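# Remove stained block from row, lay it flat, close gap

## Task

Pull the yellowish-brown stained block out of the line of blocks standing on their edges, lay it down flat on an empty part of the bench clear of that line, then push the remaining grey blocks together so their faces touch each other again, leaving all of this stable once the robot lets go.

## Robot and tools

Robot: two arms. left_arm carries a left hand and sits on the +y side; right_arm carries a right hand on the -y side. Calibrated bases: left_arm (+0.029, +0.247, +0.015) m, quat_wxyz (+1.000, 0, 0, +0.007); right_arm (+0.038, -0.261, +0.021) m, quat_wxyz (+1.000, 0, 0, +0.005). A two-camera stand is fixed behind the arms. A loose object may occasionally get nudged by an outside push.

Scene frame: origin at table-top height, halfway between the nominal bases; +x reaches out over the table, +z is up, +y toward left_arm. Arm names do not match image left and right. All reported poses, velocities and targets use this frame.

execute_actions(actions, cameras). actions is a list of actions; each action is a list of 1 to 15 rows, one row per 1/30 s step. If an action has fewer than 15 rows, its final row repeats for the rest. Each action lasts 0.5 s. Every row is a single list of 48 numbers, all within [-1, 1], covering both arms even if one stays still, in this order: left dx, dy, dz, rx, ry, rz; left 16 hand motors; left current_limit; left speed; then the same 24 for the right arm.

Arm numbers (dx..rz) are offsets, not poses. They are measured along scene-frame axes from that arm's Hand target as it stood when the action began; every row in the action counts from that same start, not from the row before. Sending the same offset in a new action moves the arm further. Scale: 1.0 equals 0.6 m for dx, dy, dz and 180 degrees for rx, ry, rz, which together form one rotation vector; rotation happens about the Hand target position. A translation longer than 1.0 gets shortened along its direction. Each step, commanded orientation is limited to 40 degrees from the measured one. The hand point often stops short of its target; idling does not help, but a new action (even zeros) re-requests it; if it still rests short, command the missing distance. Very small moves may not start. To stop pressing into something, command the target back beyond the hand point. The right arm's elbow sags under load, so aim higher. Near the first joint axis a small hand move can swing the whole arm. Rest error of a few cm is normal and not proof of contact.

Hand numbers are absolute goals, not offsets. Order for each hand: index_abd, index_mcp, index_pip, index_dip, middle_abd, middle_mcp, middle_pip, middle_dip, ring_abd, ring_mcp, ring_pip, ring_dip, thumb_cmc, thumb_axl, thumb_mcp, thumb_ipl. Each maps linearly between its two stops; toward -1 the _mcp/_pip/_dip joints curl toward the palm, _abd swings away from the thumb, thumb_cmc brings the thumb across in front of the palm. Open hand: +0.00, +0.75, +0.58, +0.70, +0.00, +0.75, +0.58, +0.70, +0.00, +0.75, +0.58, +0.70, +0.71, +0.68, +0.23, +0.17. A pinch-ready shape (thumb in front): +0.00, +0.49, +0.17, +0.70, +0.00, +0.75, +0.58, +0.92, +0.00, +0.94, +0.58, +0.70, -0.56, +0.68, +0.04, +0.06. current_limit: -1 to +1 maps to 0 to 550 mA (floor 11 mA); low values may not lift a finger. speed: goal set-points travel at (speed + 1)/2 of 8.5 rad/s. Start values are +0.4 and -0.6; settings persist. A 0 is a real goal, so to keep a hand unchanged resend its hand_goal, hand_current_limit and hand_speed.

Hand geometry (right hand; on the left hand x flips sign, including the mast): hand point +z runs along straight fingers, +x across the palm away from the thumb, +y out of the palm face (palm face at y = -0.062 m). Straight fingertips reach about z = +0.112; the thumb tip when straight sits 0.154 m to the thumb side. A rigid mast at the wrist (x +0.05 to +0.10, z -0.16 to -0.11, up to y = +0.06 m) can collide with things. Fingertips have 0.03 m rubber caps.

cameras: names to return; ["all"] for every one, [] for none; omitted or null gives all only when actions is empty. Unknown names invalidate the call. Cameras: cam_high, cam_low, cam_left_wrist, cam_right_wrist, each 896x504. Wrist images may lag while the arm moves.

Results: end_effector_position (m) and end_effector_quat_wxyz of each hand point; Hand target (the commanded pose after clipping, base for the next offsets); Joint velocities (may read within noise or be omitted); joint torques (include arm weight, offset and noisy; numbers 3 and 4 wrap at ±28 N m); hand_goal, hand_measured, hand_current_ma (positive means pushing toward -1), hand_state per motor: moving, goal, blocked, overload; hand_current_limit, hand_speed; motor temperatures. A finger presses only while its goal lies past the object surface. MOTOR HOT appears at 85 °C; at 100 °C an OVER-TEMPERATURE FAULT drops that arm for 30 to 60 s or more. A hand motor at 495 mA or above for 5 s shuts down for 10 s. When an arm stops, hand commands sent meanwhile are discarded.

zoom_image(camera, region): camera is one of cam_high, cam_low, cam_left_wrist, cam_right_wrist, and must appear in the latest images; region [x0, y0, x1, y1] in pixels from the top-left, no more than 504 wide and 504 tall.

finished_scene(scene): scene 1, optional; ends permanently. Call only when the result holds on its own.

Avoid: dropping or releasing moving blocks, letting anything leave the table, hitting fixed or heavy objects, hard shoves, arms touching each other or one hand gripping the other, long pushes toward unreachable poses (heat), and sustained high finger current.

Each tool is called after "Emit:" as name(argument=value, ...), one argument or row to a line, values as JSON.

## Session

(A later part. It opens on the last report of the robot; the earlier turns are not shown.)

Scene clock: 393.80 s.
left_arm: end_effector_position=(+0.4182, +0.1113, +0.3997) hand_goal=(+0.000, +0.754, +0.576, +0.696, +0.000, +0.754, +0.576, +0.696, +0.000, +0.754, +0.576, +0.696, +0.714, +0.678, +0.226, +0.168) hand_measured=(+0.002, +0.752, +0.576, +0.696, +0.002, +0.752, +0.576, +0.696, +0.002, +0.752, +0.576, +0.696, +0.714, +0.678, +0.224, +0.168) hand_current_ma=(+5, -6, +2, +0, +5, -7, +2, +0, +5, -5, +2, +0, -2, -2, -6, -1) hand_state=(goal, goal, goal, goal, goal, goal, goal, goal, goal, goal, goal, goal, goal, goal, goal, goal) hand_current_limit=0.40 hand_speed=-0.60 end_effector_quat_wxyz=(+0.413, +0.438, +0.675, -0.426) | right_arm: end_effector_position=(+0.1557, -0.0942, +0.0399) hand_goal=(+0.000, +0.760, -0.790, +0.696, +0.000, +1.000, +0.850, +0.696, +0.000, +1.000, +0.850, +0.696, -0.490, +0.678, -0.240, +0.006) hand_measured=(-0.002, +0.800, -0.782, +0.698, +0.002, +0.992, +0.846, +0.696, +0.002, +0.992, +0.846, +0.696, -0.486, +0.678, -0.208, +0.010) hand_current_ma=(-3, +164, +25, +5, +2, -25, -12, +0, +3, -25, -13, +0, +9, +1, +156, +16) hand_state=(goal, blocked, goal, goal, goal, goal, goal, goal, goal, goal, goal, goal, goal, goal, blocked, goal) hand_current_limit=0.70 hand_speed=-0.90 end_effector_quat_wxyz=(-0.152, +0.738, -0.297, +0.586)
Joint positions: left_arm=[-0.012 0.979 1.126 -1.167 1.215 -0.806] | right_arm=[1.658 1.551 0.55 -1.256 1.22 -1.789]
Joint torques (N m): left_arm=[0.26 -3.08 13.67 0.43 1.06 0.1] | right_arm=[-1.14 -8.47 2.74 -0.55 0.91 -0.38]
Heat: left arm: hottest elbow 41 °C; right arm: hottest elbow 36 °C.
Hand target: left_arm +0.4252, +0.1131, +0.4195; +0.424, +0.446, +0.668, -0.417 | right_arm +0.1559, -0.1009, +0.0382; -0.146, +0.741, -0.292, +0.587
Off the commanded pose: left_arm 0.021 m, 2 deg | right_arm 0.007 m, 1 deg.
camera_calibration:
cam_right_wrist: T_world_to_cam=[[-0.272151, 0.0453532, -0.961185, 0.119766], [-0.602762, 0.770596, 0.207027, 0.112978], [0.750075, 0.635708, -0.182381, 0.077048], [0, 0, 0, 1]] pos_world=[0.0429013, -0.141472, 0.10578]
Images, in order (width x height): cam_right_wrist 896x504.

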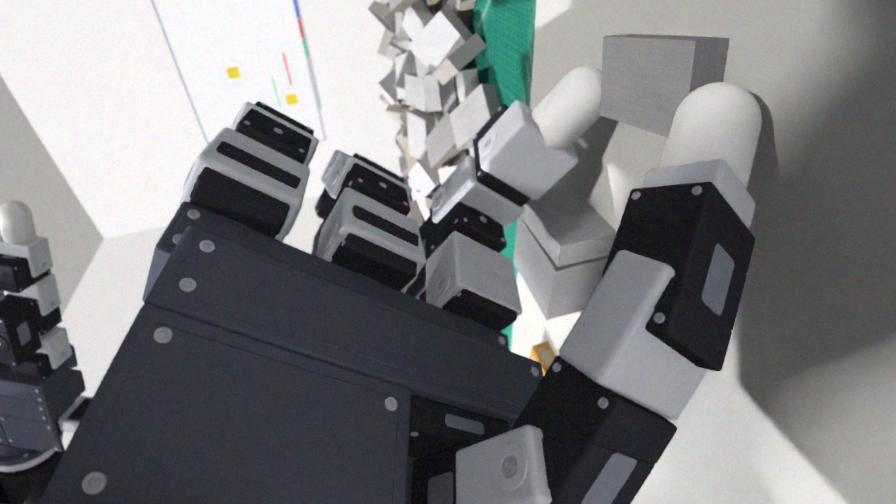

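Emit:
execute_actions(
  actions=[
    [[0,0,0,0,0,0,0,0.754,0.576,0.696,0,0.754,0.576,0.696,0,0.754,0.576,0.696,0.714,0.678,0.226,0.168,0.4,-0.6,0,0,0,0,0,0,0,0.69,-0.79,0.696,0,1,0.85,0.696,0,1,0.85,0.696,-0.49,0.678,-0.31,0.005,0.7,-0.9]],
    [[0,0,0,0,0,0,0,0.754,0.576,0.696,0,0.754,0.576,0.696,0,0.754,0.576,0.696,0.714,0.678,0.226,0.168,0.4,-0.6,0,0,0,0,0,0,0,0.61,-0.79,0.696,0,1,0.85,0.696,0,1,0.85,0.696,-0.49,0.678,-0.39,0.005,0.7,-0.9]],
  ],
  cameras=["cam_right_wrist"],
)

Scene clock: 395.27 s.
left_arm: end_effector_position=(+0.4182, +0.1113, +0.3997) hand_goal=(+0.000, +0.754, +0.576, +0.696, +0.000, +0.754, +0.576, +0.696, +0.000, +0.754, +0.576, +0.696, +0.714, +0.678, +0.226, +0.168) hand_measured=(+0.002, +0.752, +0.576, +0.696, +0.002, +0.752, +0.576, +0.696, +0.002, +0.752, +0.576, +0.696, +0.714, +0.678, +0.224, +0.168) hand_current_ma=(+5, -6, +2, +0, +5, -7, +2, +0, +5, -5, +2, +0, -2, -2, -6, -1) hand_state=(goal, goal, goal, goal, goal, goal, goal, goal, goal, goal, goal, goal, goal, goal, goal, goal) hand_current_limit=0.40 hand_speed=-0.60 end_effector_quat_wxyz=(+0.413, +0.438, +0.675, -0.426) | right_arm: end_effector_position=(+0.1561, -0.0939, +0.0404) hand_goal=(+0.000, +0.610, -0.790, +0.696, +0.000, +1.000, +0.850, +0.696, +0.000, +1.000, +0.850, +0.696, -0.490, +0.678, -0.390, +0.006) hand_measured=(-0.002, +0.780, -0.768, +0.704, +0.002, +0.992, +0.846, +0.696, +0.002, +0.992, +0.846, +0.696, -0.486, +0.680, -0.216, +0.024) hand_current_ma=(-3, +467, +76, +22, +2, -25, -12, +0, +3, -25, -13, +0, +9, +3, +468, +85) hand_state=(goal, blocked, blocked, goal, goal, goal, goal, goal, goal, goal, goal, goal, goal, goal, blocked, goal) hand_current_limit=0.70 hand_speed=-0.90 end_effector_quat_wxyz=(-0.152, +0.738, -0.296, +0.587)
Joint positions: left_arm=[-0.012 0.979 1.126 -1.167 1.215 -0.806] | right_arm=[1.658 1.551 0.55 -1.256 1.223 -1.79]
Joint torques (N m): left_arm=[0.26 -3.08 13.68 0.44 1.05 0.11] | right_arm=[-1.14 -8.41 2.76 -0.54 0.76 -0.36]
Heat: left arm: hottest elbow 41 °C; right arm: hottest elbow 36 °C.
Hand target: left_arm +0.4252, +0.1131, +0.4195; +0.424, +0.446, +0.668, -0.417 | right_arm +0.1559, -0.1009, +0.0381; -0.145, +0.741, -0.292, +0.587
Off the commanded pose: left_arm 0.021 m, 2 deg | right_arm 0.007 m, 1 deg.
camera_calibration:
cam_right_wrist: T_world_to_cam=[[-0.270182, 0.0439538, -0.961805, 0.119942], [-0.604985, 0.769366, 0.205107, 0.113209], [0.748996, 0.637294, -0.181278, 0.0768914], [0, 0, 0, 1]] pos_world=[0.0433048, -0.141374, 0.10608]
Images, in order (width x height): cam_right_wrist 896x504.

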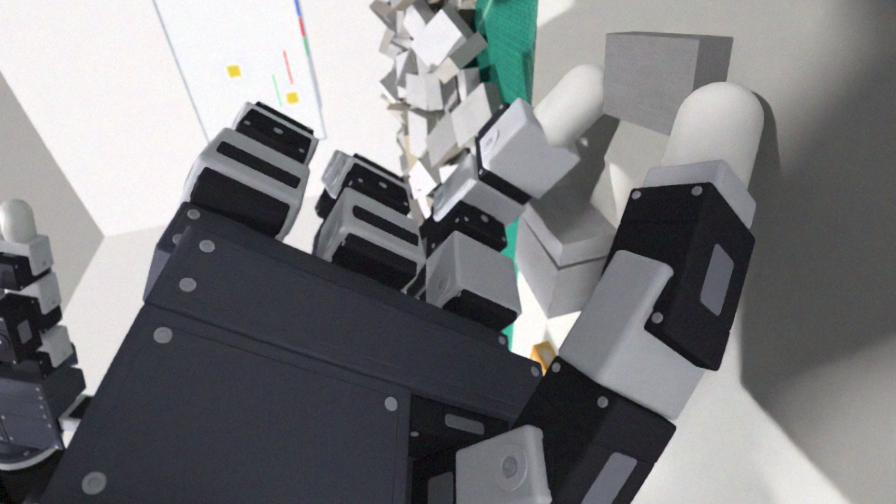

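Emit:
execute_actions(
  actions=[
    [[0,0,0,0,0,0,0,0.754,0.576,0.696,0,0.754,0.576,0.696,0,0.754,0.576,0.696,0.714,0.678,0.226,0.168,0.4,-0.6,0,0.012,0.018,0.02,0.004,0,0,0.61,-0.79,0.696,0,1,0.85,0.696,0,1,0.85,0.696,-0.49,0.678,-0.39,0.005,0.7,-0.9]],
    [[0,0,0,0,0,0,0,0.754,0.576,0.696,0,0.754,0.576,0.696,0,0.754,0.576,0.696,0.714,0.678,0.226,0.168,0.4,-0.6,0,0.012,0.016,0.02,0.004,0,0,0.61,-0.79,0.696,0,1,0.85,0.696,0,1,0.85,0.696,-0.49,0.678,-0.39,0.005,0.7,-0.9]],
  ],
  cameras=["cam_right_wrist"],
)

Scene clock: 397.13 s.
left_arm: end_effector_position=(+0.4182, +0.1113, +0.3997) hand_goal=(+0.000, +0.754, +0.576, +0.696, +0.000, +0.754, +0.576, +0.696, +0.000, +0.754, +0.576, +0.696, +0.714, +0.678, +0.226, +0.168) hand_measured=(+0.002, +0.752, +0.576, +0.696, +0.002, +0.752, +0.576, +0.696, +0.002, +0.752, +0.576, +0.696, +0.714, +0.678, +0.224, +0.168) hand_current_ma=(+5, -6, +2, +0, +5, -7, +2, +0, +5, -5, +2, +0, -2, -2, -6, -1) hand_state=(goal, goal, goal, goal, goal, goal, goal, goal, goal, goal, goal, goal, goal, goal, goal, goal) hand_current_limit=0.40 hand_speed=-0.60 end_effector_quat_wxyz=(+0.413, +0.438, +0.675, -0.426) | right_arm: end_effector_position=(+0.1541, -0.0820, +0.0602) hand_goal=(+0.000, +0.610, -0.790, +0.696, +0.000, +1.000, +0.850, +0.696, +0.000, +1.000, +0.850, +0.696, -0.490, +0.678, -0.390, +0.006) hand_measured=(-0.002, +0.608, -0.786, +0.698, +0.002, +0.992, +0.846, +0.696, +0.002, +0.992, +0.846, +0.696, -0.484, +0.682, -0.384, +0.010) hand_current_ma=(-3, -3, +13, +7, +2, -25, -12, +0, +3, -25, -13, +0, +16, +11, +23, +11) hand_state=(goal, goal, goal, goal, goal, goal, goal, goal, goal, goal, goal, goal, goal, goal, goal, goal) hand_current_limit=0.70 hand_speed=-0.90 end_effector_quat_wxyz=(-0.193, +0.737, -0.329, +0.558)
Joint positions: left_arm=[-0.012 0.979 1.126 -1.167 1.215 -0.806] | right_arm=[1.656 1.399 0.546 -1.237 1.214 -1.84]
Joint torques (N m): left_arm=[0.38 -3.08 13.67 0.44 1.04 0.11] | right_arm=[-1.85 -7.65 4.34 -0.29 1.11 -0.35]
Heat: left arm: hottest elbow 41 °C; right arm: hottest elbow 35 °C.
Hand target: left_arm +0.4252, +0.1131, +0.4195; +0.424, +0.446, +0.668, -0.417 | right_arm +0.1559, -0.0865, +0.0585; -0.188, +0.738, -0.330, +0.558
Off the commanded pose: left_arm 0.021 m, 2 deg | right_arm 0.005 m, 1 deg.
camera_calibration:
cam_right_wrist: T_world_to_cam=[[-0.297935, 0.153757, -0.942122, 0.15006], [-0.60252, 0.735215, 0.310529, 0.089243], [0.740408, 0.660164, -0.126405, 0.0742929], [0, 0, 0, 1]] pos_world=[0.0434717, -0.137731, 0.123053]
Images, in order (width x height): cam_right_wrist 896x504.

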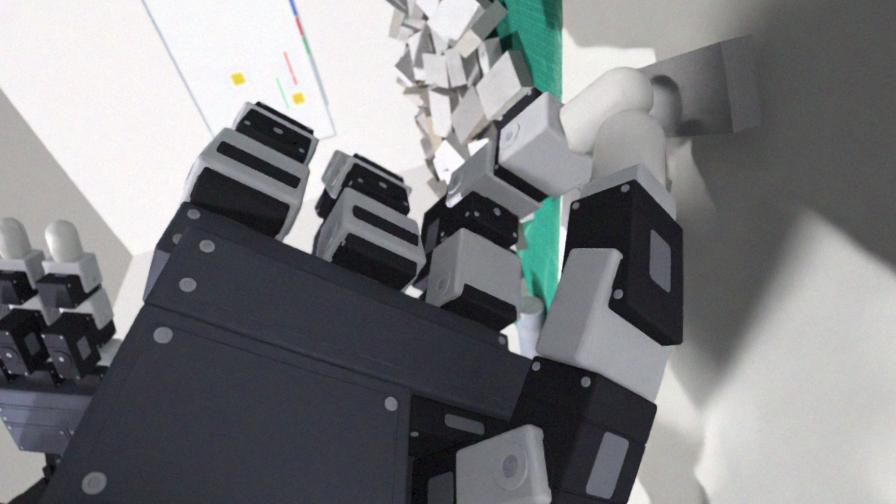

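Emit:
execute_actions(
  actions=[
    [[0,0,0,0,0,0,0,0.754,0.576,0.696,0,0.754,0.576,0.696,0,0.754,0.576,0.696,0.714,0.678,0.226,0.168,0.4,-0.6,0.008,0,0,0,0,0,0,0.88,-0.79,0.696,0,1,0.85,0.696,0,1,0.85,0.696,-0.49,0.678,-0.16,0.005,0.7,-0.85]],
    [[0,0,0,0,0,0,0,0.754,0.576,0.696,0,0.754,0.576,0.696,0,0.754,0.576,0.696,0.714,0.678,0.226,0.168,0.4,-0.6,0.003,0,-0.014,0,0,0.01,0,0.88,-0.79,0.696,0,1,0.85,0.696,0,1,0.85,0.696,-0.49,0.678,-0.16,0.005,0.7,-0.85]],
  ],
  cameras=["cam_right_wrist"],
)

Scene clock: 405.87 s.
left_arm: end_effector_position=(+0.4182, +0.1113, +0.3997) hand_goal=(+0.000, +0.754, +0.576, +0.696, +0.000, +0.754, +0.576, +0.696, +0.000, +0.754, +0.576, +0.696, +0.714, +0.678, +0.226, +0.168) hand_measured=(+0.002, +0.752, +0.576, +0.696, +0.002, +0.752, +0.576, +0.696, +0.002, +0.752, +0.576, +0.696, +0.714, +0.678, +0.224, +0.168) hand_current_ma=(+5, -6, +2, +0, +5, -7, +2, +0, +5, -5, +2, +0, -2, -2, -6, -1) hand_state=(goal, goal, goal, goal, goal, goal, goal, goal, goal, goal, goal, goal, goal, goal, goal, goal) hand_current_limit=0.40 hand_speed=-0.60 end_effector_quat_wxyz=(+0.413, +0.438, +0.675, -0.426) | right_arm: end_effector_position=(+0.1605, -0.0810, +0.0514) hand_goal=(+0.000, +0.880, -0.790, +0.696, +0.000, +1.000, +0.850, +0.696, +0.000, +1.000, +0.850, +0.696, -0.490, +0.678, -0.160, +0.006) hand_measured=(-0.002, +0.868, -0.786, +0.698, +0.002, +0.992, +0.846, +0.696, +0.002, +0.992, +0.846, +0.696, -0.484, +0.682, -0.162, +0.008) hand_current_ma=(-3, -42, +9, +7, +2, -25, -12, +0, +3, -25, -13, +0, +16, +11, -4, +10) hand_state=(goal, goal, goal, goal, goal, goal, goal, goal, goal, goal, goal, goal, goal, goal, goal, goal) hand_current_limit=0.70 hand_speed=-0.85 end_effector_quat_wxyz=(-0.200, +0.742, -0.320, +0.554)
Joint positions: left_arm=[-0.012 0.979 1.126 -1.167 1.215 -0.806] | right_arm=[1.635 1.382 0.512 -1.096 1.233 -1.971]
Joint torques (N m): left_arm=[0.32 -3.14 13.68 0.44 1.05 0.1] | right_arm=[-1.61 -7.65 4.18 -0.09 1.36 -0.33]
Heat: left arm: hottest elbow 42 °C; right arm: hottest elbow 35 °C.
Hand target: left_arm +0.4252, +0.1131, +0.4195; +0.424, +0.446, +0.668, -0.417 | right_arm +0.1625, -0.0866, +0.0501; -0.197, +0.743, -0.318, +0.555
Off the commanded pose: left_arm 0.021 m, 2 deg | right_arm 0.006 m, 0 deg.
camera_calibration:
cam_right_wrist: T_world_to_cam=[[-0.304925, 0.14615, -0.941096, 0.14397], [-0.621649, 0.71807, 0.312935, 0.0966275], [0.721508, 0.680453, -0.128104, 0.0726174], [0, 0, 0, 1]] pos_world=[0.0515744, -0.139839, 0.114554]
Images, in order (width x height): cam_right_wrist 896x504.

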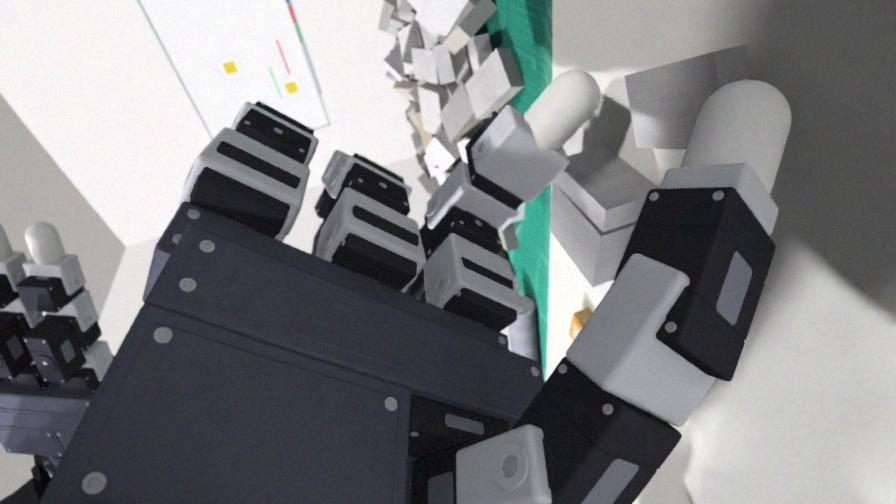

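Emit:
execute_actions(
  actions=[
    [[0,0,0,0,0,0,0,0.754,0.576,0.696,0,0.754,0.576,0.696,0,0.754,0.576,0.696,0.714,0.678,0.226,0.168,0.4,-0.6,-0.004,0,-0.016,0,0,0,0,0.88,-0.79,0.696,0,1,0.85,0.696,0,1,0.85,0.696,-0.49,0.678,-0.16,0.005,0.7,-0.85]],
    [[0,0,0,0,0,0,0,0.754,0.576,0.696,0,0.754,0.576,0.696,0,0.754,0.576,0.696,0.714,0.678,0.226,0.168,0.4,-0.6,0,0,-0.006,0,0,0,0,0.84,-0.79,0.696,0,1,0.85,0.696,0,1,0.85,0.696,-0.49,0.678,-0.18,0.005,0.7,-0.88]],
  ],
  cameras=["cam_right_wrist"],
)

Scene clock: 407.53 s.
left_arm: end_effector_position=(+0.4182, +0.1113, +0.3997) hand_goal=(+0.000, +0.754, +0.576, +0.696, +0.000, +0.754, +0.576, +0.696, +0.000, +0.754, +0.576, +0.696, +0.714, +0.678, +0.226, +0.168) hand_measured=(+0.002, +0.752, +0.576, +0.696, +0.002, +0.752, +0.576, +0.696, +0.002, +0.752, +0.576, +0.696, +0.714, +0.678, +0.224, +0.168) hand_current_ma=(+5, -6, +2, +0, +5, -7, +2, +0, +5, -5, +2, +0, -2, -2, -6, -1) hand_state=(goal, goal, goal, goal, goal, goal, goal, goal, goal, goal, goal, goal, goal, goal, goal, goal) hand_current_limit=0.40 hand_speed=-0.60 end_effector_quat_wxyz=(+0.413, +0.438, +0.675, -0.426) | right_arm: end_effector_position=(+0.1605, -0.0812, +0.0434) hand_goal=(+0.000, +0.840, -0.790, +0.696, +0.000, +1.000, +0.850, +0.696, +0.000, +1.000, +0.850, +0.696, -0.490, +0.678, -0.180, +0.006) hand_measured=(-0.002, +0.838, -0.788, +0.698, +0.002, +0.992, +0.846, +0.696, +0.002, +0.992, +0.846, +0.696, -0.484, +0.682, -0.176, +0.008) hand_current_ma=(-3, -8, +7, +6, +2, -25, -12, +0, +3, -25, -13, +0, +16, +11, +14, +10) hand_state=(goal, goal, goal, goal, goal, goal, goal, goal, goal, goal, goal, goal, goal, goal, goal, goal) hand_current_limit=0.70 hand_speed=-0.88 end_effector_quat_wxyz=(-0.199, +0.742, -0.319, +0.554)
Joint positions: left_arm=[-0.012 0.979 1.126 -1.167 1.215 -0.806] | right_arm=[1.635 1.409 0.505 -1.064 1.233 -1.972]
Joint torques (N m): left_arm=[0.32 -3.19 13.68 0.44 1.05 0.11] | right_arm=[-0.91 -6.07 3.82 0.01 1.16 -0.07]
Heat: left arm: hottest elbow 42 °C; right arm: hottest elbow 35 °C.
Hand target: left_arm +0.4252, +0.1131, +0.4195; +0.424, +0.446, +0.668, -0.417 | right_arm +0.1601, -0.0866, +0.0369; -0.197, +0.743, -0.318, +0.555
Off the commanded pose: left_arm 0.021 m, 2 deg | right_arm 0.009 m, 0 deg.
camera_calibration:
cam_right_wrist: T_world_to_cam=[[-0.304817, 0.143186, -0.941586, 0.136169], [-0.62184, 0.718905, 0.31063, 0.0994749], [0.721389, 0.680201, -0.130096, 0.0717914], [0, 0, 0, 1]] pos_world=[0.0515746, -0.139843, 0.106655]
Images, in order (width x height): cam_right_wrist 896x504.

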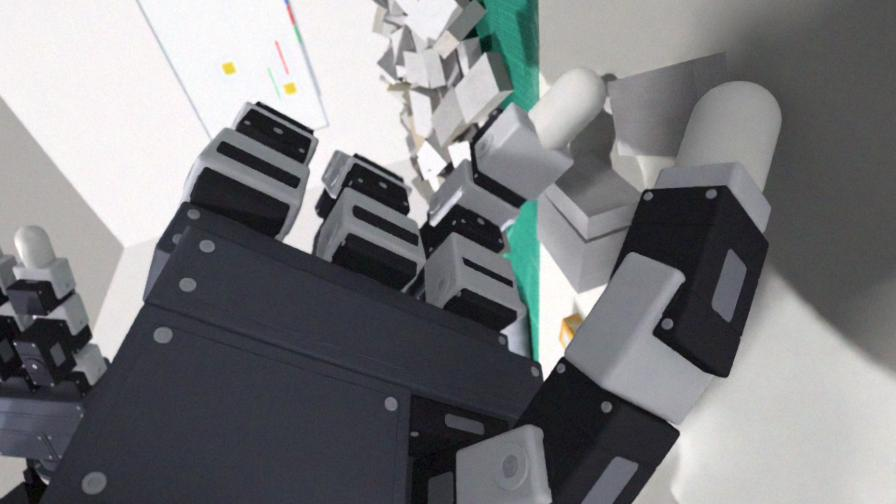

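Emit:
execute_actions(
  actions=[
    [[0,0,0,0,0,0,0,0.754,0.576,0.696,0,0.754,0.576,0.696,0,0.754,0.576,0.696,0.714,0.678,0.226,0.168,0.4,-0.6,0,0.005,-0.008,0,0,0.012,0,0.82,-0.79,0.696,0,1,0.85,0.696,0,1,0.85,0.696,-0.49,0.678,-0.19,0.005,0.7,-0.88]],
    [[0,0,0,0,0,0,0,0.754,0.576,0.696,0,0.754,0.576,0.696,0,0.754,0.576,0.696,0.714,0.678,0.226,0.168,0.4,-0.6,0,0,0,0,0,0,0,0.74,-0.79,0.696,0,1,0.85,0.696,0,1,0.85,0.696,-0.49,0.678,-0.265,0.005,0.7,-0.88]],
  ],
  cameras=["cam_right_wrist"],
)

Scene clock: 409.20 s.
left_arm: end_effector_position=(+0.4182, +0.1113, +0.3997) hand_goal=(+0.000, +0.754, +0.576, +0.696, +0.000, +0.754, +0.576, +0.696, +0.000, +0.754, +0.576, +0.696, +0.714, +0.678, +0.226, +0.168) hand_measured=(+0.002, +0.752, +0.576, +0.696, +0.002, +0.752, +0.576, +0.696, +0.002, +0.752, +0.576, +0.696, +0.714, +0.678, +0.224, +0.168) hand_current_ma=(+5, -6, +2, +0, +5, -7, +2, +0, +5, -5, +2, +0, -2, -2, -6, -1) hand_state=(goal, goal, goal, goal, goal, goal, goal, goal, goal, goal, goal, goal, goal, goal, goal, goal) hand_current_limit=0.40 hand_speed=-0.60 end_effector_quat_wxyz=(+0.413, +0.438, +0.675, -0.426) | right_arm: end_effector_position=(+0.1620, -0.0789, +0.0378) hand_goal=(+0.000, +0.740, -0.790, +0.696, +0.000, +1.000, +0.850, +0.696, +0.000, +1.000, +0.850, +0.696, -0.490, +0.678, -0.264, +0.006) hand_measured=(-0.006, +0.786, -0.778, +0.700, +0.002, +0.992, +0.846, +0.696, +0.002, +0.992, +0.846, +0.696, -0.498, +0.674, -0.198, +0.018) hand_current_ma=(-16, +185, +35, +8, +2, -25, -12, +0, +3, -25, -13, +0, -28, -17, +353, +53) hand_state=(goal, blocked, goal, goal, goal, goal, goal, goal, goal, goal, goal, goal, goal, goal, blocked, goal) hand_current_limit=0.70 hand_speed=-0.88 end_effector_quat_wxyz=(-0.208, +0.745, -0.308, +0.553)
Joint positions: left_arm=[-0.012 0.979 1.126 -1.167 1.215 -0.806] | right_arm=[1.639 1.409 0.485 -0.982 1.247 -2.038]
Joint torques (N m): left_arm=[0.26 -3.14 13.67 0.44 1.05 0.11] | right_arm=[-0.5 -6.65 3.7 0.31 1.05 -0.22]
Heat: left arm: hottest elbow 42 °C; right arm: hottest elbow 35 °C.
Hand target: left_arm +0.4252, +0.1131, +0.4195; +0.424, +0.446, +0.668, -0.417 | right_arm +0.1602, -0.0835, +0.0321; -0.207, +0.749, -0.304, +0.551
Off the commanded pose: left_arm 0.021 m, 2 deg | right_arm 0.008 m, 1 deg.
camera_calibration:
cam_right_wrist: T_world_to_cam=[[-0.303684, 0.135109, -0.943145, 0.130292], [-0.643765, 0.700652, 0.307658, 0.10272], [0.702383, 0.700594, -0.125798, 0.0729045], [0, 0, 0, 1]] pos_world=[0.0544884, -0.140651, 0.100453]
Images, in order (width x height): cam_right_wrist 896x504.

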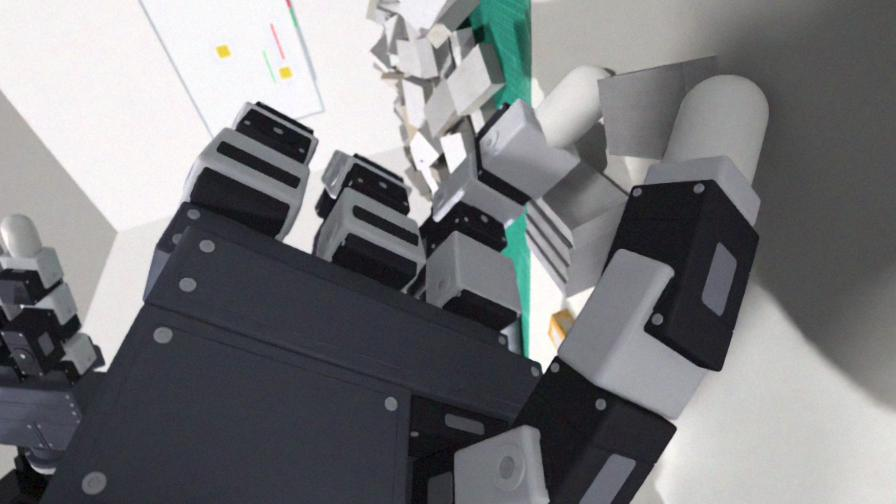

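Emit:
execute_actions(
  actions=[
    [[0,0,0,0,0,0,0,0.754,0.576,0.696,0,0.754,0.576,0.696,0,0.754,0.576,0.696,0.714,0.678,0.226,0.168,0.4,-0.6,0,-0.018,0.002,0,0,-0.035,0,0.72,-0.79,0.696,0,1,0.85,0.696,0,1,0.85,0.696,-0.49,0.678,-0.28,0.005,0.7,-0.88]],
    [[0,0,0,0,0,0,0,0.754,0.576,0.696,0,0.754,0.576,0.696,0,0.754,0.576,0.696,0.714,0.678,0.226,0.168,0.4,-0.6,0.004,-0.018,0.002,0,0,-0.035,0,0.72,-0.79,0.696,0,1,0.85,0.696,0,1,0.85,0.696,-0.49,0.678,-0.28,0.005,0.7,-0.88]],
  ],
  cameras=["cam_right_wrist","cam_left_wrist"],
)

Scene clock: 411.20 s.
left_arm: end_effector_position=(+0.4182, +0.1113, +0.3997) hand_goal=(+0.000, +0.754, +0.576, +0.696, +0.000, +0.754, +0.576, +0.696, +0.000, +0.754, +0.576, +0.696, +0.714, +0.678, +0.226, +0.168) hand_measured=(+0.002, +0.752, +0.576, +0.696, +0.002, +0.752, +0.576, +0.696, +0.002, +0.752, +0.576, +0.696, +0.714, +0.678, +0.224, +0.168) hand_current_ma=(+5, -6, +2, +0, +5, -7, +2, +0, +5, -5, +2, +0, -2, -2, -6, -1) hand_state=(goal, goal, goal, goal, goal, goal, goal, goal, goal, goal, goal, goal, goal, goal, goal, goal) hand_current_limit=0.40 hand_speed=-0.60 end_effector_quat_wxyz=(+0.413, +0.438, +0.675, -0.426) | right_arm: end_effector_position=(+0.1605, -0.0936, +0.0383) hand_goal=(+0.000, +0.720, -0.790, +0.696, +0.000, +1.000, +0.850, +0.696, +0.000, +1.000, +0.850, +0.696, -0.490, +0.678, -0.280, +0.006) hand_measured=(-0.002, +0.784, -0.756, +0.710, +0.002, +0.992, +0.846, +0.696, +0.002, +0.992, +0.846, +0.696, -0.486, +0.690, -0.222, +0.022) hand_current_ma=(-4, +278, +123, +43, +2, -25, -12, +0, +3, -25, -13, +0, +12, +43, +301, +76) hand_state=(goal, blocked, blocked, goal, goal, goal, goal, goal, goal, goal, goal, goal, goal, goal, blocked, goal) hand_current_limit=0.70 hand_speed=-0.88 end_effector_quat_wxyz=(-0.169, +0.711, -0.389, +0.561)
Joint positions: left_arm=[-0.012 0.979 1.126 -1.167 1.215 -0.806] | right_arm=[1.589 1.483 0.543 -1.246 1.175 -1.693]
Joint torques (N m): left_arm=[0.32 -3.19 13.67 0.44 1.06 0.11] | right_arm=[-2.32 -5.3 3.95 -1.62 0.78 -0.11]
Heat: left arm: hottest elbow 42 °C; right arm: hottest wrist yaw 35 °C.
Hand target: left_arm +0.4252, +0.1131, +0.4195; +0.424, +0.446, +0.668, -0.417 | right_arm +0.1626, -0.1052, +0.0345; -0.146, +0.711, -0.384, +0.571
Off the commanded pose: left_arm 0.021 m, 2 deg | right_arm 0.012 m, 3 deg.
camera_calibration:
cam_left_wrist: T_world_to_cam=[[-0.36973, -0.32096, 0.871943, -0.196197], [-0.747672, 0.659919, -0.0741209, 0.221958], [-0.551622, -0.679332, -0.483965, 0.624447], [0, 0, 0, 1]] pos_world=[0.43787, 0.214761, 0.489734]
cam_right_wrist: T_world_to_cam=[[-0.278383, 0.229087, -0.93275, 0.136606], [-0.498842, 0.795399, 0.344234, 0.0961577], [0.820768, 0.561124, -0.107147, 0.0516064], [0, 0, 0, 1]] pos_world=[0.0436395, -0.136736, 0.0998481]
Images, in order (width x height): cam_left_wrist 896x504, cam_right_wrist 896x504.

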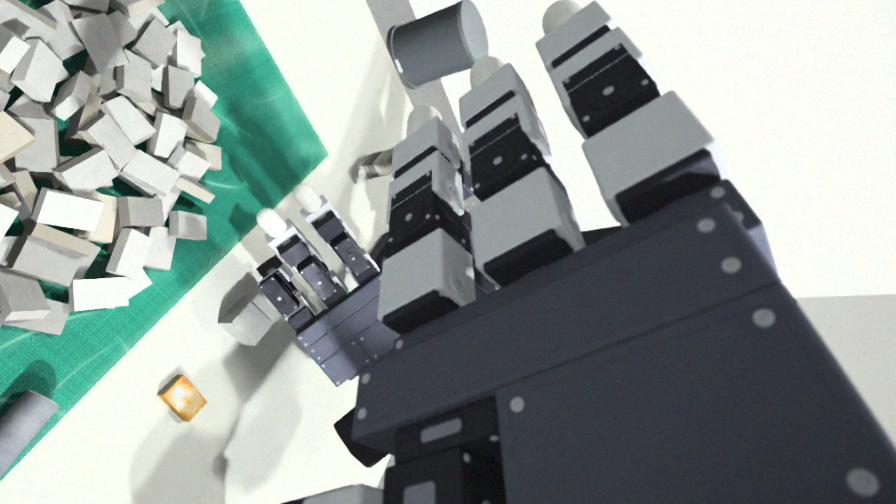

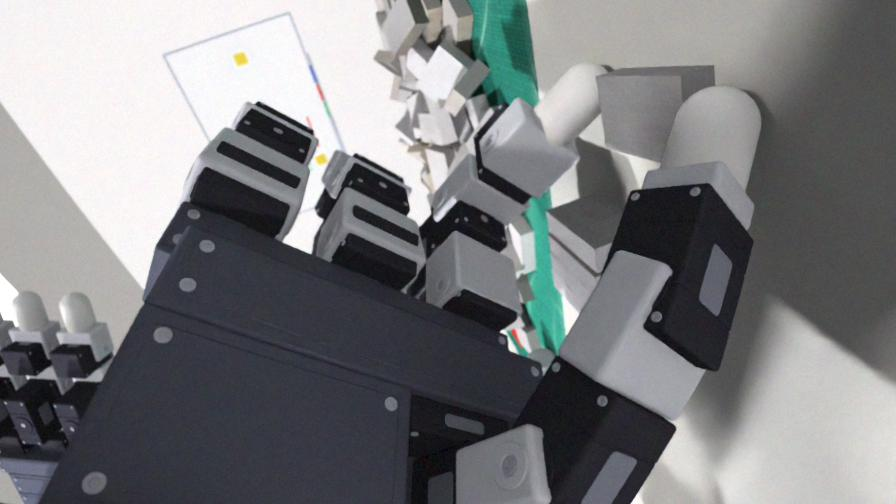

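Emit:
execute_actions(
  actions=[
    [[0,0,0,0,0,0,0,0.754,0.576,0.696,0,0.754,0.576,0.696,0,0.754,0.576,0.696,0.714,0.678,0.226,0.168,0.4,-0.6,0.002,-0.018,0.001,0,0,-0.02,0,0.72,-0.79,0.696,0,1,0.85,0.696,0,1,0.85,0.696,-0.49,0.678,-0.28,0.005,0.7,-0.88]],
    [[0,0,0,0,0,0,0,0.754,0.576,0.696,0,0.754,0.576,0.696,0,0.754,0.576,0.696,0.714,0.678,0.226,0.168,0.4,-0.6,0.002,-0.014,0.001,0,0,-0.01,0,0.72,-0.79,0.696,0,1,0.85,0.696,0,1,0.85,0.696,-0.49,0.678,-0.28,0.005,0.7,-0.88]],
  ],
  cameras=["cam_right_wrist","cam_left_wrist"],
)

Scene clock: 412.90 s.
left_arm: end_effector_position=(+0.4182, +0.1113, +0.3997) hand_goal=(+0.000, +0.754, +0.576, +0.696, +0.000, +0.754, +0.576, +0.696, +0.000, +0.754, +0.576, +0.696, +0.714, +0.678, +0.226, +0.168) hand_measured=(+0.002, +0.752, +0.576, +0.696, +0.002, +0.752, +0.576, +0.696, +0.002, +0.752, +0.576, +0.696, +0.714, +0.678, +0.224, +0.168) hand_current_ma=(+5, -6, +2, +0, +5, -7, +2, +0, +5, -5, +2, +0, -2, -2, -6, -1) hand_state=(goal, goal, goal, goal, goal, goal, goal, goal, goal, goal, goal, goal, goal, goal, goal, goal) hand_current_limit=0.40 hand_speed=-0.60 end_effector_quat_wxyz=(+0.413, +0.438, +0.675, -0.426) | right_arm: end_effector_position=(+0.1607, -0.1001, +0.0385) hand_goal=(+0.000, +0.720, -0.790, +0.696, +0.000, +1.000, +0.850, +0.696, +0.000, +1.000, +0.850, +0.696, -0.490, +0.678, -0.280, +0.006) hand_measured=(-0.002, +0.782, -0.756, +0.710, +0.002, +0.992, +0.846, +0.696, +0.002, +0.992, +0.846, +0.696, -0.478, +0.690, -0.222, +0.024) hand_current_ma=(-3, +264, +123, +44, +2, -25, -12, +0, +3, -25, -13, +0, +38, +52, +301, +83) hand_state=(goal, blocked, blocked, goal, goal, goal, goal, goal, goal, goal, goal, goal, goal, goal, blocked, goal) hand_current_limit=0.70 hand_speed=-0.88 end_effector_quat_wxyz=(-0.155, +0.691, -0.432, +0.559)
Joint positions: left_arm=[-0.012 0.979 1.126 -1.167 1.215 -0.806] | right_arm=[1.557 1.491 0.554 -1.315 1.135 -1.582]
Joint torques (N m): left_arm=[0.32 -3.08 13.68 0.43 1.05 0.11] | right_arm=[-3.02 -5.54 2.58 -2.13 0.95 -0.25]
Heat: left arm: hottest elbow 42 °C; right arm: hottest wrist yaw 35 °C.
Hand target: left_arm +0.4252, +0.1131, +0.4195; +0.424, +0.446, +0.668, -0.417 | right_arm +0.1650, -0.1242, +0.0357; -0.119, +0.692, -0.418, +0.577
Off the commanded pose: left_arm 0.021 m, 2 deg | right_arm 0.025 m, 5 deg.
camera_calibration:
cam_left_wrist: T_world_to_cam=[[-0.36973, -0.32096, 0.871943, -0.196197], [-0.747672, 0.659919, -0.0741209, 0.221958], [-0.551622, -0.679332, -0.483965, 0.624447], [0, 0, 0, 1]] pos_world=[0.43787, 0.214761, 0.489734]
cam_right_wrist: T_world_to_cam=[[-0.259141, 0.288496, -0.921746, 0.140771], [-0.421692, 0.824785, 0.376703, 0.0905989], [0.86892, 0.486312, -0.0920789, 0.0393134], [0, 0, 0, 1]] pos_world=[0.0405241, -0.134455, 0.0992464]
Images, in order (width x height): cam_left_wrist 896x504, cam_right_wrist 896x504.

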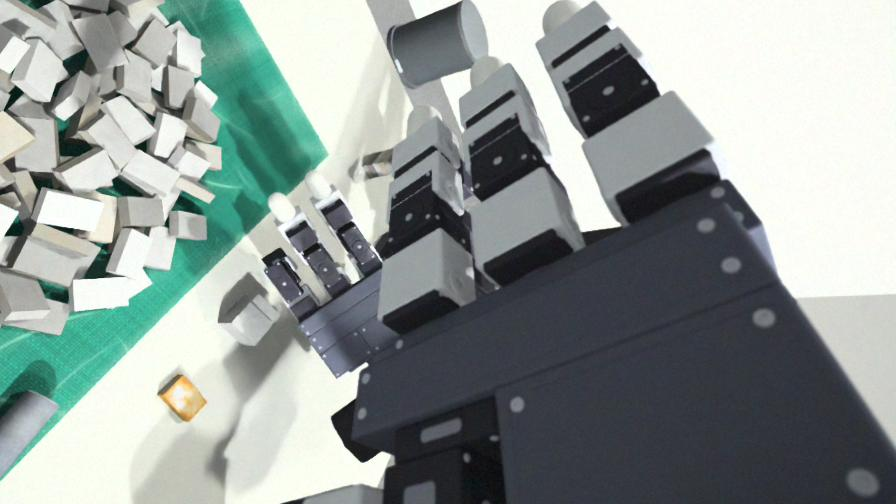

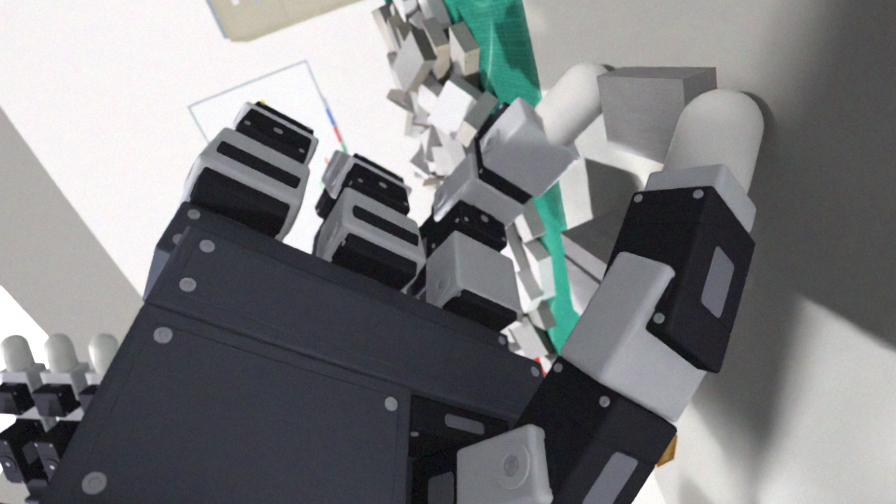

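Emit:
execute_actions(
  actions=[
    [[0,0,0,0,0,0,0,0.754,0.576,0.696,0,0.754,0.576,0.696,0,0.754,0.576,0.696,0.714,0.678,0.226,0.168,0.4,-0.6,0,0,0.006,0,0,0,0,0.72,-0.79,0.696,0,1,0.85,0.696,0,1,0.85,0.696,-0.49,0.678,-0.28,0.005,0.7,-0.88]],
  ],
  cameras=["cam_right_wrist"],
)

Scene clock: 413.90 s.
left_arm: end_effector_position=(+0.4182, +0.1113, +0.3997) hand_goal=(+0.000, +0.754, +0.576, +0.696, +0.000, +0.754, +0.576, +0.696, +0.000, +0.754, +0.576, +0.696, +0.714, +0.678, +0.226, +0.168) hand_measured=(+0.002, +0.752, +0.576, +0.696, +0.002, +0.752, +0.576, +0.696, +0.002, +0.752, +0.576, +0.696, +0.714, +0.678, +0.224, +0.168) hand_current_ma=(+5, -6, +2, +0, +5, -7, +2, +0, +5, -5, +2, +0, -2, -2, -6, -1) hand_state=(goal, goal, goal, goal, goal, goal, goal, goal, goal, goal, goal, goal, goal, goal, goal, goal) hand_current_limit=0.40 hand_speed=-0.60 end_effector_quat_wxyz=(+0.413, +0.438, +0.675, -0.426) | right_arm: end_effector_position=(+0.1607, -0.1014, +0.0393) hand_goal=(+0.000, +0.720, -0.790, +0.696, +0.000, +1.000, +0.850, +0.696, +0.000, +1.000, +0.850, +0.696, -0.490, +0.678, -0.280, +0.006) hand_measured=(-0.002, +0.780, -0.756, +0.710, +0.002, +0.992, +0.846, +0.696, +0.002, +0.992, +0.846, +0.696, -0.472, +0.696, -0.222, +0.024) hand_current_ma=(-3, +256, +123, +44, +2, -25, -12, +0, +3, -25, -13, +0, +60, +73, +301, +89) hand_state=(goal, blocked, blocked, goal, goal, goal, goal, goal, goal, goal, goal, goal, goal, goal, blocked, goal) hand_current_limit=0.70 hand_speed=-0.88 end_effector_quat_wxyz=(-0.153, +0.690, -0.432, +0.560)
Joint positions: left_arm=[-0.012 0.979 1.126 -1.167 1.215 -0.806] | right_arm=[1.557 1.491 0.554 -1.324 1.135 -1.577]
Joint torques (N m): left_arm=[0.38 -3.14 13.68 0.44 1.06 0.1] | right_arm=[-3.02 -6.36 2.73 -2.28 0.97 -0.32]
Heat: left arm: hottest elbow 42 °C; right arm: hottest wrist yaw 35 °C.
Hand target: left_arm +0.4252, +0.1131, +0.4195; +0.424, +0.446, +0.668, -0.417 | right_arm +0.1649, -0.1242, +0.0393; -0.119, +0.692, -0.418, +0.577
Off the commanded pose: left_arm 0.021 m, 2 deg | right_arm 0.023 m, 5 deg.
camera_calibration:
cam_right_wrist: T_world_to_cam=[[-0.257548, 0.285264, -0.923198, 0.141359], [-0.420498, 0.827126, 0.372886, 0.0915697], [0.869972, 0.484238, -0.093072, 0.0396404], [0, 0, 0, 1]] pos_world=[0.0404254, -0.13526, 0.100046]
Images, in order (width x height): cam_right_wrist 896x504.

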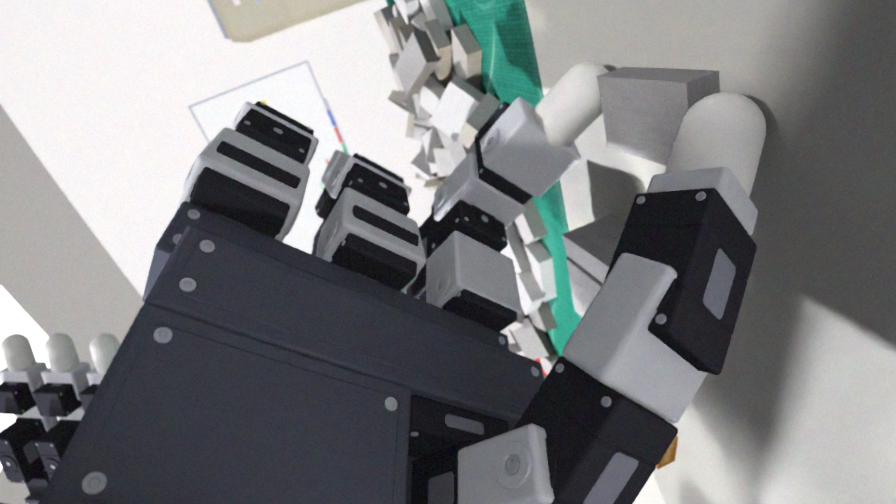

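Emit:
zoom_image(
  camera="cam_right_wrist",
  region=[540, 40, 800, 300],
)

Scaled by 1.938 from the camera's 896x504 image, which has a finer 1280x720 frame.

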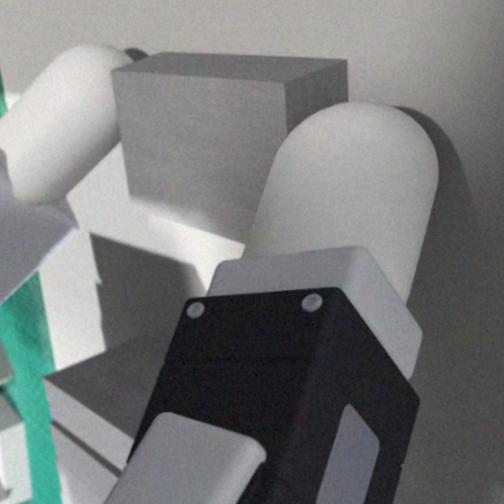

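Emit:
execute_actions(
  actions=[
    [[0,0,0,0,0,0,0,0.754,0.576,0.696,0,0.754,0.576,0.696,0,0.754,0.576,0.696,0.714,0.678,0.226,0.168,0.4,-0.6,-0.004,-0.006,0.001,-0.02,0,-0.005,0,0.72,-0.79,0.696,0,1,0.85,0.696,0,1,0.85,0.696,-0.49,0.678,-0.28,0.005,0.7,-0.88]],
  ],
  cameras=["cam_right_wrist"],
)

Scene clock: 415.83 s.
left_arm: end_effector_position=(+0.4182, +0.1113, +0.3997) hand_goal=(+0.000, +0.754, +0.576, +0.696, +0.000, +0.754, +0.576, +0.696, +0.000, +0.754, +0.576, +0.696, +0.714, +0.678, +0.226, +0.168) hand_measured=(+0.002, +0.752, +0.576, +0.696, +0.002, +0.752, +0.576, +0.696, +0.002, +0.752, +0.576, +0.696, +0.714, +0.678, +0.224, +0.168) hand_current_ma=(+5, -6, +2, +0, +5, -7, +2, +0, +5, -5, +2, +0, -2, -2, -6, -1) hand_state=(goal, goal, goal, goal, goal, goal, goal, goal, goal, goal, goal, goal, goal, goal, goal, goal) hand_current_limit=0.40 hand_speed=-0.60 end_effector_quat_wxyz=(+0.413, +0.438, +0.675, -0.426) | right_arm: end_effector_position=(+0.1616, -0.1158, +0.0400) hand_goal=(+0.000, +0.720, -0.790, +0.696, +0.000, +1.000, +0.850, +0.696, +0.000, +1.000, +0.850, +0.696, -0.490, +0.678, -0.280, +0.006) hand_measured=(-0.002, +0.780, -0.754, +0.712, +0.002, +0.992, +0.846, +0.696, +0.002, +0.992, +0.846, +0.696, -0.474, +0.694, -0.222, +0.024) hand_current_ma=(-3, +256, +130, +52, +2, -25, -12, +0, +3, -25, -13, +0, +51, +67, +301, +86) hand_state=(goal, blocked, blocked, goal, goal, goal, goal, goal, goal, goal, goal, goal, goal, goal, blocked, goal) hand_current_limit=0.70 hand_speed=-0.88 end_effector_quat_wxyz=(-0.116, +0.691, -0.418, +0.579)
Joint positions: left_arm=[-0.012 0.979 1.126 -1.167 1.215 -0.806] | right_arm=[1.541 1.538 0.56 -1.384 1.125 -1.558]
Joint torques (N m): left_arm=[0.38 -3.14 13.68 0.43 1.06 0.1] | right_arm=[-1.79 -5.83 3.34 -2.25 0.85 -0.19]
Heat: left arm: hottest elbow 42 °C; right arm: hottest wrist yaw 35 °C.
Hand target: left_arm +0.4252, +0.1131, +0.4195; +0.424, +0.446, +0.668, -0.417 | right_arm +0.1626, -0.1279, +0.0399; -0.092, +0.692, -0.405, +0.591
Off the commanded pose: left_arm 0.021 m, 2 deg | right_arm 0.012 m, 3 deg.
camera_calibration:
cam_right_wrist: T_world_to_cam=[[-0.253031, 0.213945, -0.943506, 0.13814], [-0.395545, 0.86713, 0.302704, 0.106945], [0.882904, 0.449793, -0.134786, 0.0414954], [0, 0, 0, 1]] pos_world=[0.0406189, -0.140954, 0.103556]
Images, in order (width x height): cam_right_wrist 896x504.

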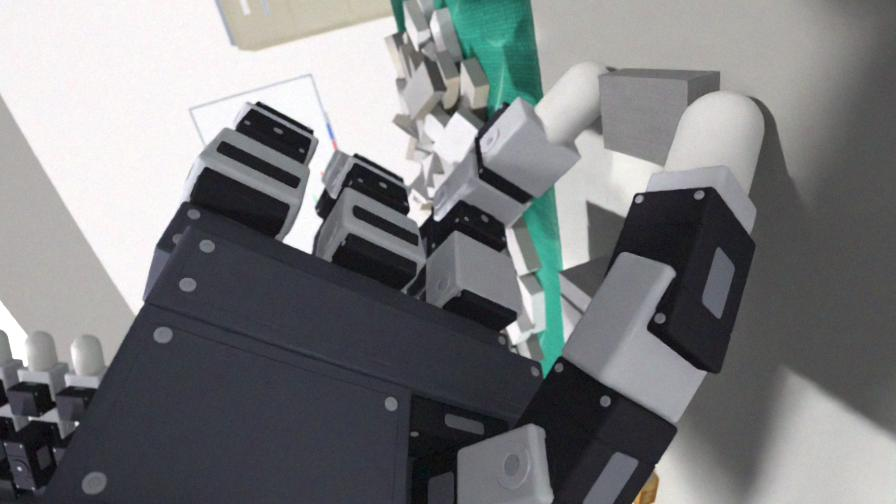

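Emit:
execute_actions(
  actions=[
    [[0,0,0,0,0,0,0,0.754,0.576,0.696,0,0.754,0.576,0.696,0,0.754,0.576,0.696,0.714,0.678,0.226,0.168,0.4,-0.6,0,0.018,0,0,0,0,0,0.82,-0.79,0.696,0,1,0.85,0.696,0,1,0.85,0.696,-0.49,0.678,-0.19,0.005,0.7,-0.9]],
    [[0,0,0,0,0,0,0,0.754,0.576,0.696,0,0.754,0.576,0.696,0,0.754,0.576,0.696,0.714,0.678,0.226,0.168,0.4,-0.6,0,0.01,0.008,-0.045,0,0.015,0,0.88,-0.79,0.696,0,1,0.85,0.696,0,1,0.85,0.696,-0.49,0.678,-0.16,0.005,0.7,-0.85]],
    [[0,0,0,0,0,0,0,0.754,0.576,0.696,0,0.754,0.576,0.696,0,0.754,0.576,0.696,0.714,0.678,0.226,0.168,0.4,-0.6,0,0.01,0.008,-0.045,0,0.01,0,0.88,-0.79,0.696,0,1,0.85,0.696,0,1,0.85,0.696,-0.49,0.678,-0.16,0.005,0.7,-0.85]],
  ],
  cameras=["cam_right_wrist","cam_left_wrist"],
)

Scene clock: 418.67 s.
left_arm: end_effector_position=(+0.4182, +0.1113, +0.3997) hand_goal=(+0.000, +0.754, +0.576, +0.696, +0.000, +0.754, +0.576, +0.696, +0.000, +0.754, +0.576, +0.696, +0.714, +0.678, +0.226, +0.168) hand_measured=(+0.002, +0.752, +0.576, +0.696, +0.002, +0.752, +0.576, +0.696, +0.002, +0.752, +0.576, +0.696, +0.714, +0.678, +0.224, +0.168) hand_current_ma=(+5, -6, +2, +0, +5, -7, +2, +0, +5, -5, +2, +0, -2, -2, -6, -1) hand_state=(goal, goal, goal, goal, goal, goal, goal, goal, goal, goal, goal, goal, goal, goal, goal, goal) hand_current_limit=0.40 hand_speed=-0.60 end_effector_quat_wxyz=(+0.413, +0.438, +0.675, -0.426) | right_arm: end_effector_position=(+0.1637, -0.1129, +0.0471) hand_goal=(+0.000, +0.880, -0.790, +0.696, +0.000, +1.000, +0.850, +0.696, +0.000, +1.000, +0.850, +0.696, -0.490, +0.678, -0.160, +0.006) hand_measured=(-0.002, +0.870, -0.786, +0.698, +0.002, +0.992, +0.846, +0.696, +0.002, +0.992, +0.846, +0.696, -0.486, +0.678, -0.162, +0.004) hand_current_ma=(-3, -30, +8, +6, +2, -25, -12, +0, +3, -25, -13, +0, +10, +2, -4, -6) hand_state=(goal, goal, goal, goal, goal, goal, goal, goal, goal, goal, goal, goal, goal, goal, goal, goal) hand_current_limit=0.70 hand_speed=-0.85 end_effector_quat_wxyz=(-0.020, +0.711, -0.300, +0.635)
Joint positions: left_arm=[-0.012 0.979 1.126 -1.167 1.215 -0.806] | right_arm=[1.558 1.758 0.661 -1.545 1.158 -1.603]
Joint torques (N m): left_arm=[0.32 -3.14 13.7 0.43 1.05 0.11] | right_arm=[-0.5 -8.88 4.31 -2.35 0.7 -0.32]
Heat: left arm: hottest elbow 42 °C; right arm: hottest wrist yaw 35 °C.
Hand target: left_arm +0.4252, +0.1131, +0.4195; +0.424, +0.446, +0.668, -0.417 | right_arm +0.1626, -0.1052, +0.0495; -0.017, +0.714, -0.290, +0.637
Off the commanded pose: left_arm 0.021 m, 2 deg | right_arm 0.008 m, 1 deg.
camera_calibration:
cam_left_wrist: T_world_to_cam=[[-0.36973, -0.32096, 0.871943, -0.196197], [-0.747672, 0.659919, -0.0741209, 0.221958], [-0.551622, -0.679332, -0.483965, 0.624447], [0, 0, 0, 1]] pos_world=[0.43787, 0.214761, 0.489734]
cam_right_wrist: T_world_to_cam=[[-0.25443, -0.10901, -0.960928, 0.109263], [-0.445254, 0.895255, 0.0163324, 0.127927], [0.858495, 0.432012, -0.276317, 0.0480132], [0, 0, 0, 1]] pos_world=[0.0435409, -0.123359, 0.116171]
Images, in order (width x height): cam_left_wrist 896x504, cam_right_wrist 896x504.

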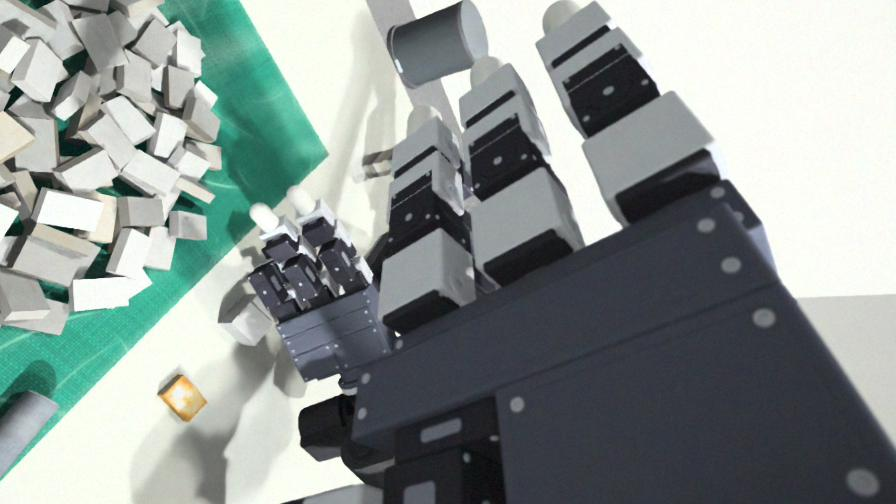

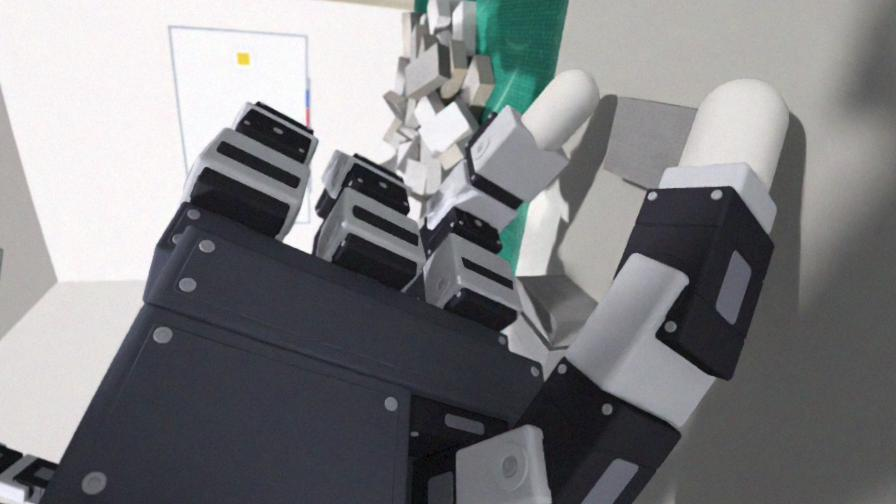

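Emit:
execute_actions(
  actions=[
    [[0,0,0,0,0,0,0,0.754,0.576,0.696,0,0.754,0.576,0.696,0,0.754,0.576,0.696,0.714,0.678,0.226,0.168,0.4,-0.6,-0.003,0.027,0.003,0,0,0.02,0,0.88,-0.79,0.696,0,1,0.85,0.696,0,1,0.85,0.696,-0.49,0.678,-0.16,0.005,0.7,-0.85]],
  ],
  cameras=["cam_right_wrist"],
)

Scene clock: 420.57 s.
left_arm: end_effector_position=(+0.4182, +0.1113, +0.3997) hand_goal=(+0.000, +0.754, +0.576, +0.696, +0.000, +0.754, +0.576, +0.696, +0.000, +0.754, +0.576, +0.696, +0.714, +0.678, +0.226, +0.168) hand_measured=(+0.002, +0.752, +0.576, +0.696, +0.002, +0.752, +0.576, +0.696, +0.002, +0.752, +0.576, +0.696, +0.714, +0.678, +0.224, +0.168) hand_current_ma=(+5, -6, +2, +0, +5, -7, +2, +0, +5, -5, +2, +0, -2, -2, -6, -1) hand_state=(goal, goal, goal, goal, goal, goal, goal, goal, goal, goal, goal, goal, goal, goal, goal, goal) hand_current_limit=0.40 hand_speed=-0.60 end_effector_quat_wxyz=(+0.413, +0.438, +0.675, -0.426) | right_arm: end_effector_position=(+0.1617, -0.0966, +0.0508) hand_goal=(+0.000, +0.880, -0.790, +0.696, +0.000, +1.000, +0.850, +0.696, +0.000, +1.000, +0.850, +0.696, -0.490, +0.678, -0.160, +0.006) hand_measured=(-0.002, +0.872, -0.788, +0.698, +0.002, +0.992, +0.846, +0.696, +0.002, +0.992, +0.846, +0.696, -0.486, +0.678, -0.162, +0.004) hand_current_ma=(-3, -27, +8, +6, +2, -25, -12, +0, +3, -25, -13, +0, +10, +2, -4, -6) hand_state=(goal, goal, goal, goal, goal, goal, goal, goal, goal, goal, goal, goal, goal, goal, goal, goal) hand_current_limit=0.70 hand_speed=-0.85 end_effector_quat_wxyz=(-0.038, +0.720, -0.275, +0.636)
Joint positions: left_arm=[-0.012 0.979 1.126 -1.167 1.215 -0.806] | right_arm=[1.594 1.758 0.684 -1.546 1.185 -1.635]
Joint torques (N m): left_arm=[0.32 -3.19 13.68 0.43 1.05 0.11] | right_arm=[-0.67 -9.17 4.4 -1.8 0.74 -0.37]
Heat: left arm: hottest elbow 42 °C; right arm: hottest wrist yaw 35 °C.
Hand target: left_arm +0.4252, +0.1131, +0.4195; +0.424, +0.446, +0.668, -0.417 | right_arm +0.1608, -0.0889, +0.0513; -0.037, +0.723, -0.267, +0.636
Off the commanded pose: left_arm 0.021 m, 2 deg | right_arm 0.008 m, 1 deg.
camera_calibration:
cam_right_wrist: T_world_to_cam=[[-0.244226, -0.132024, -0.960689, 0.110314], [-0.502769, 0.864374, 0.00902596, 0.119102], [0.829203, 0.485209, -0.27748, 0.0535951], [0, 0, 0, 1]] pos_world=[0.0423811, -0.114389, 0.119774]
Images, in order (width x height): cam_right_wrist 896x504.

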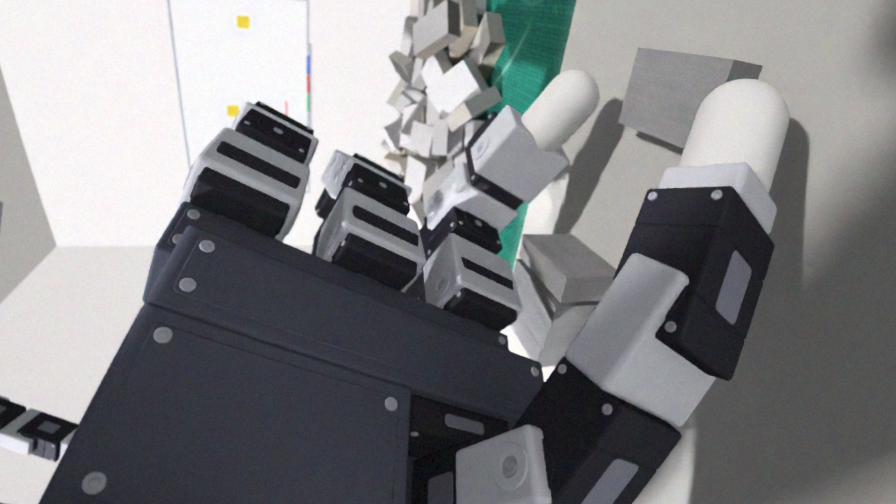

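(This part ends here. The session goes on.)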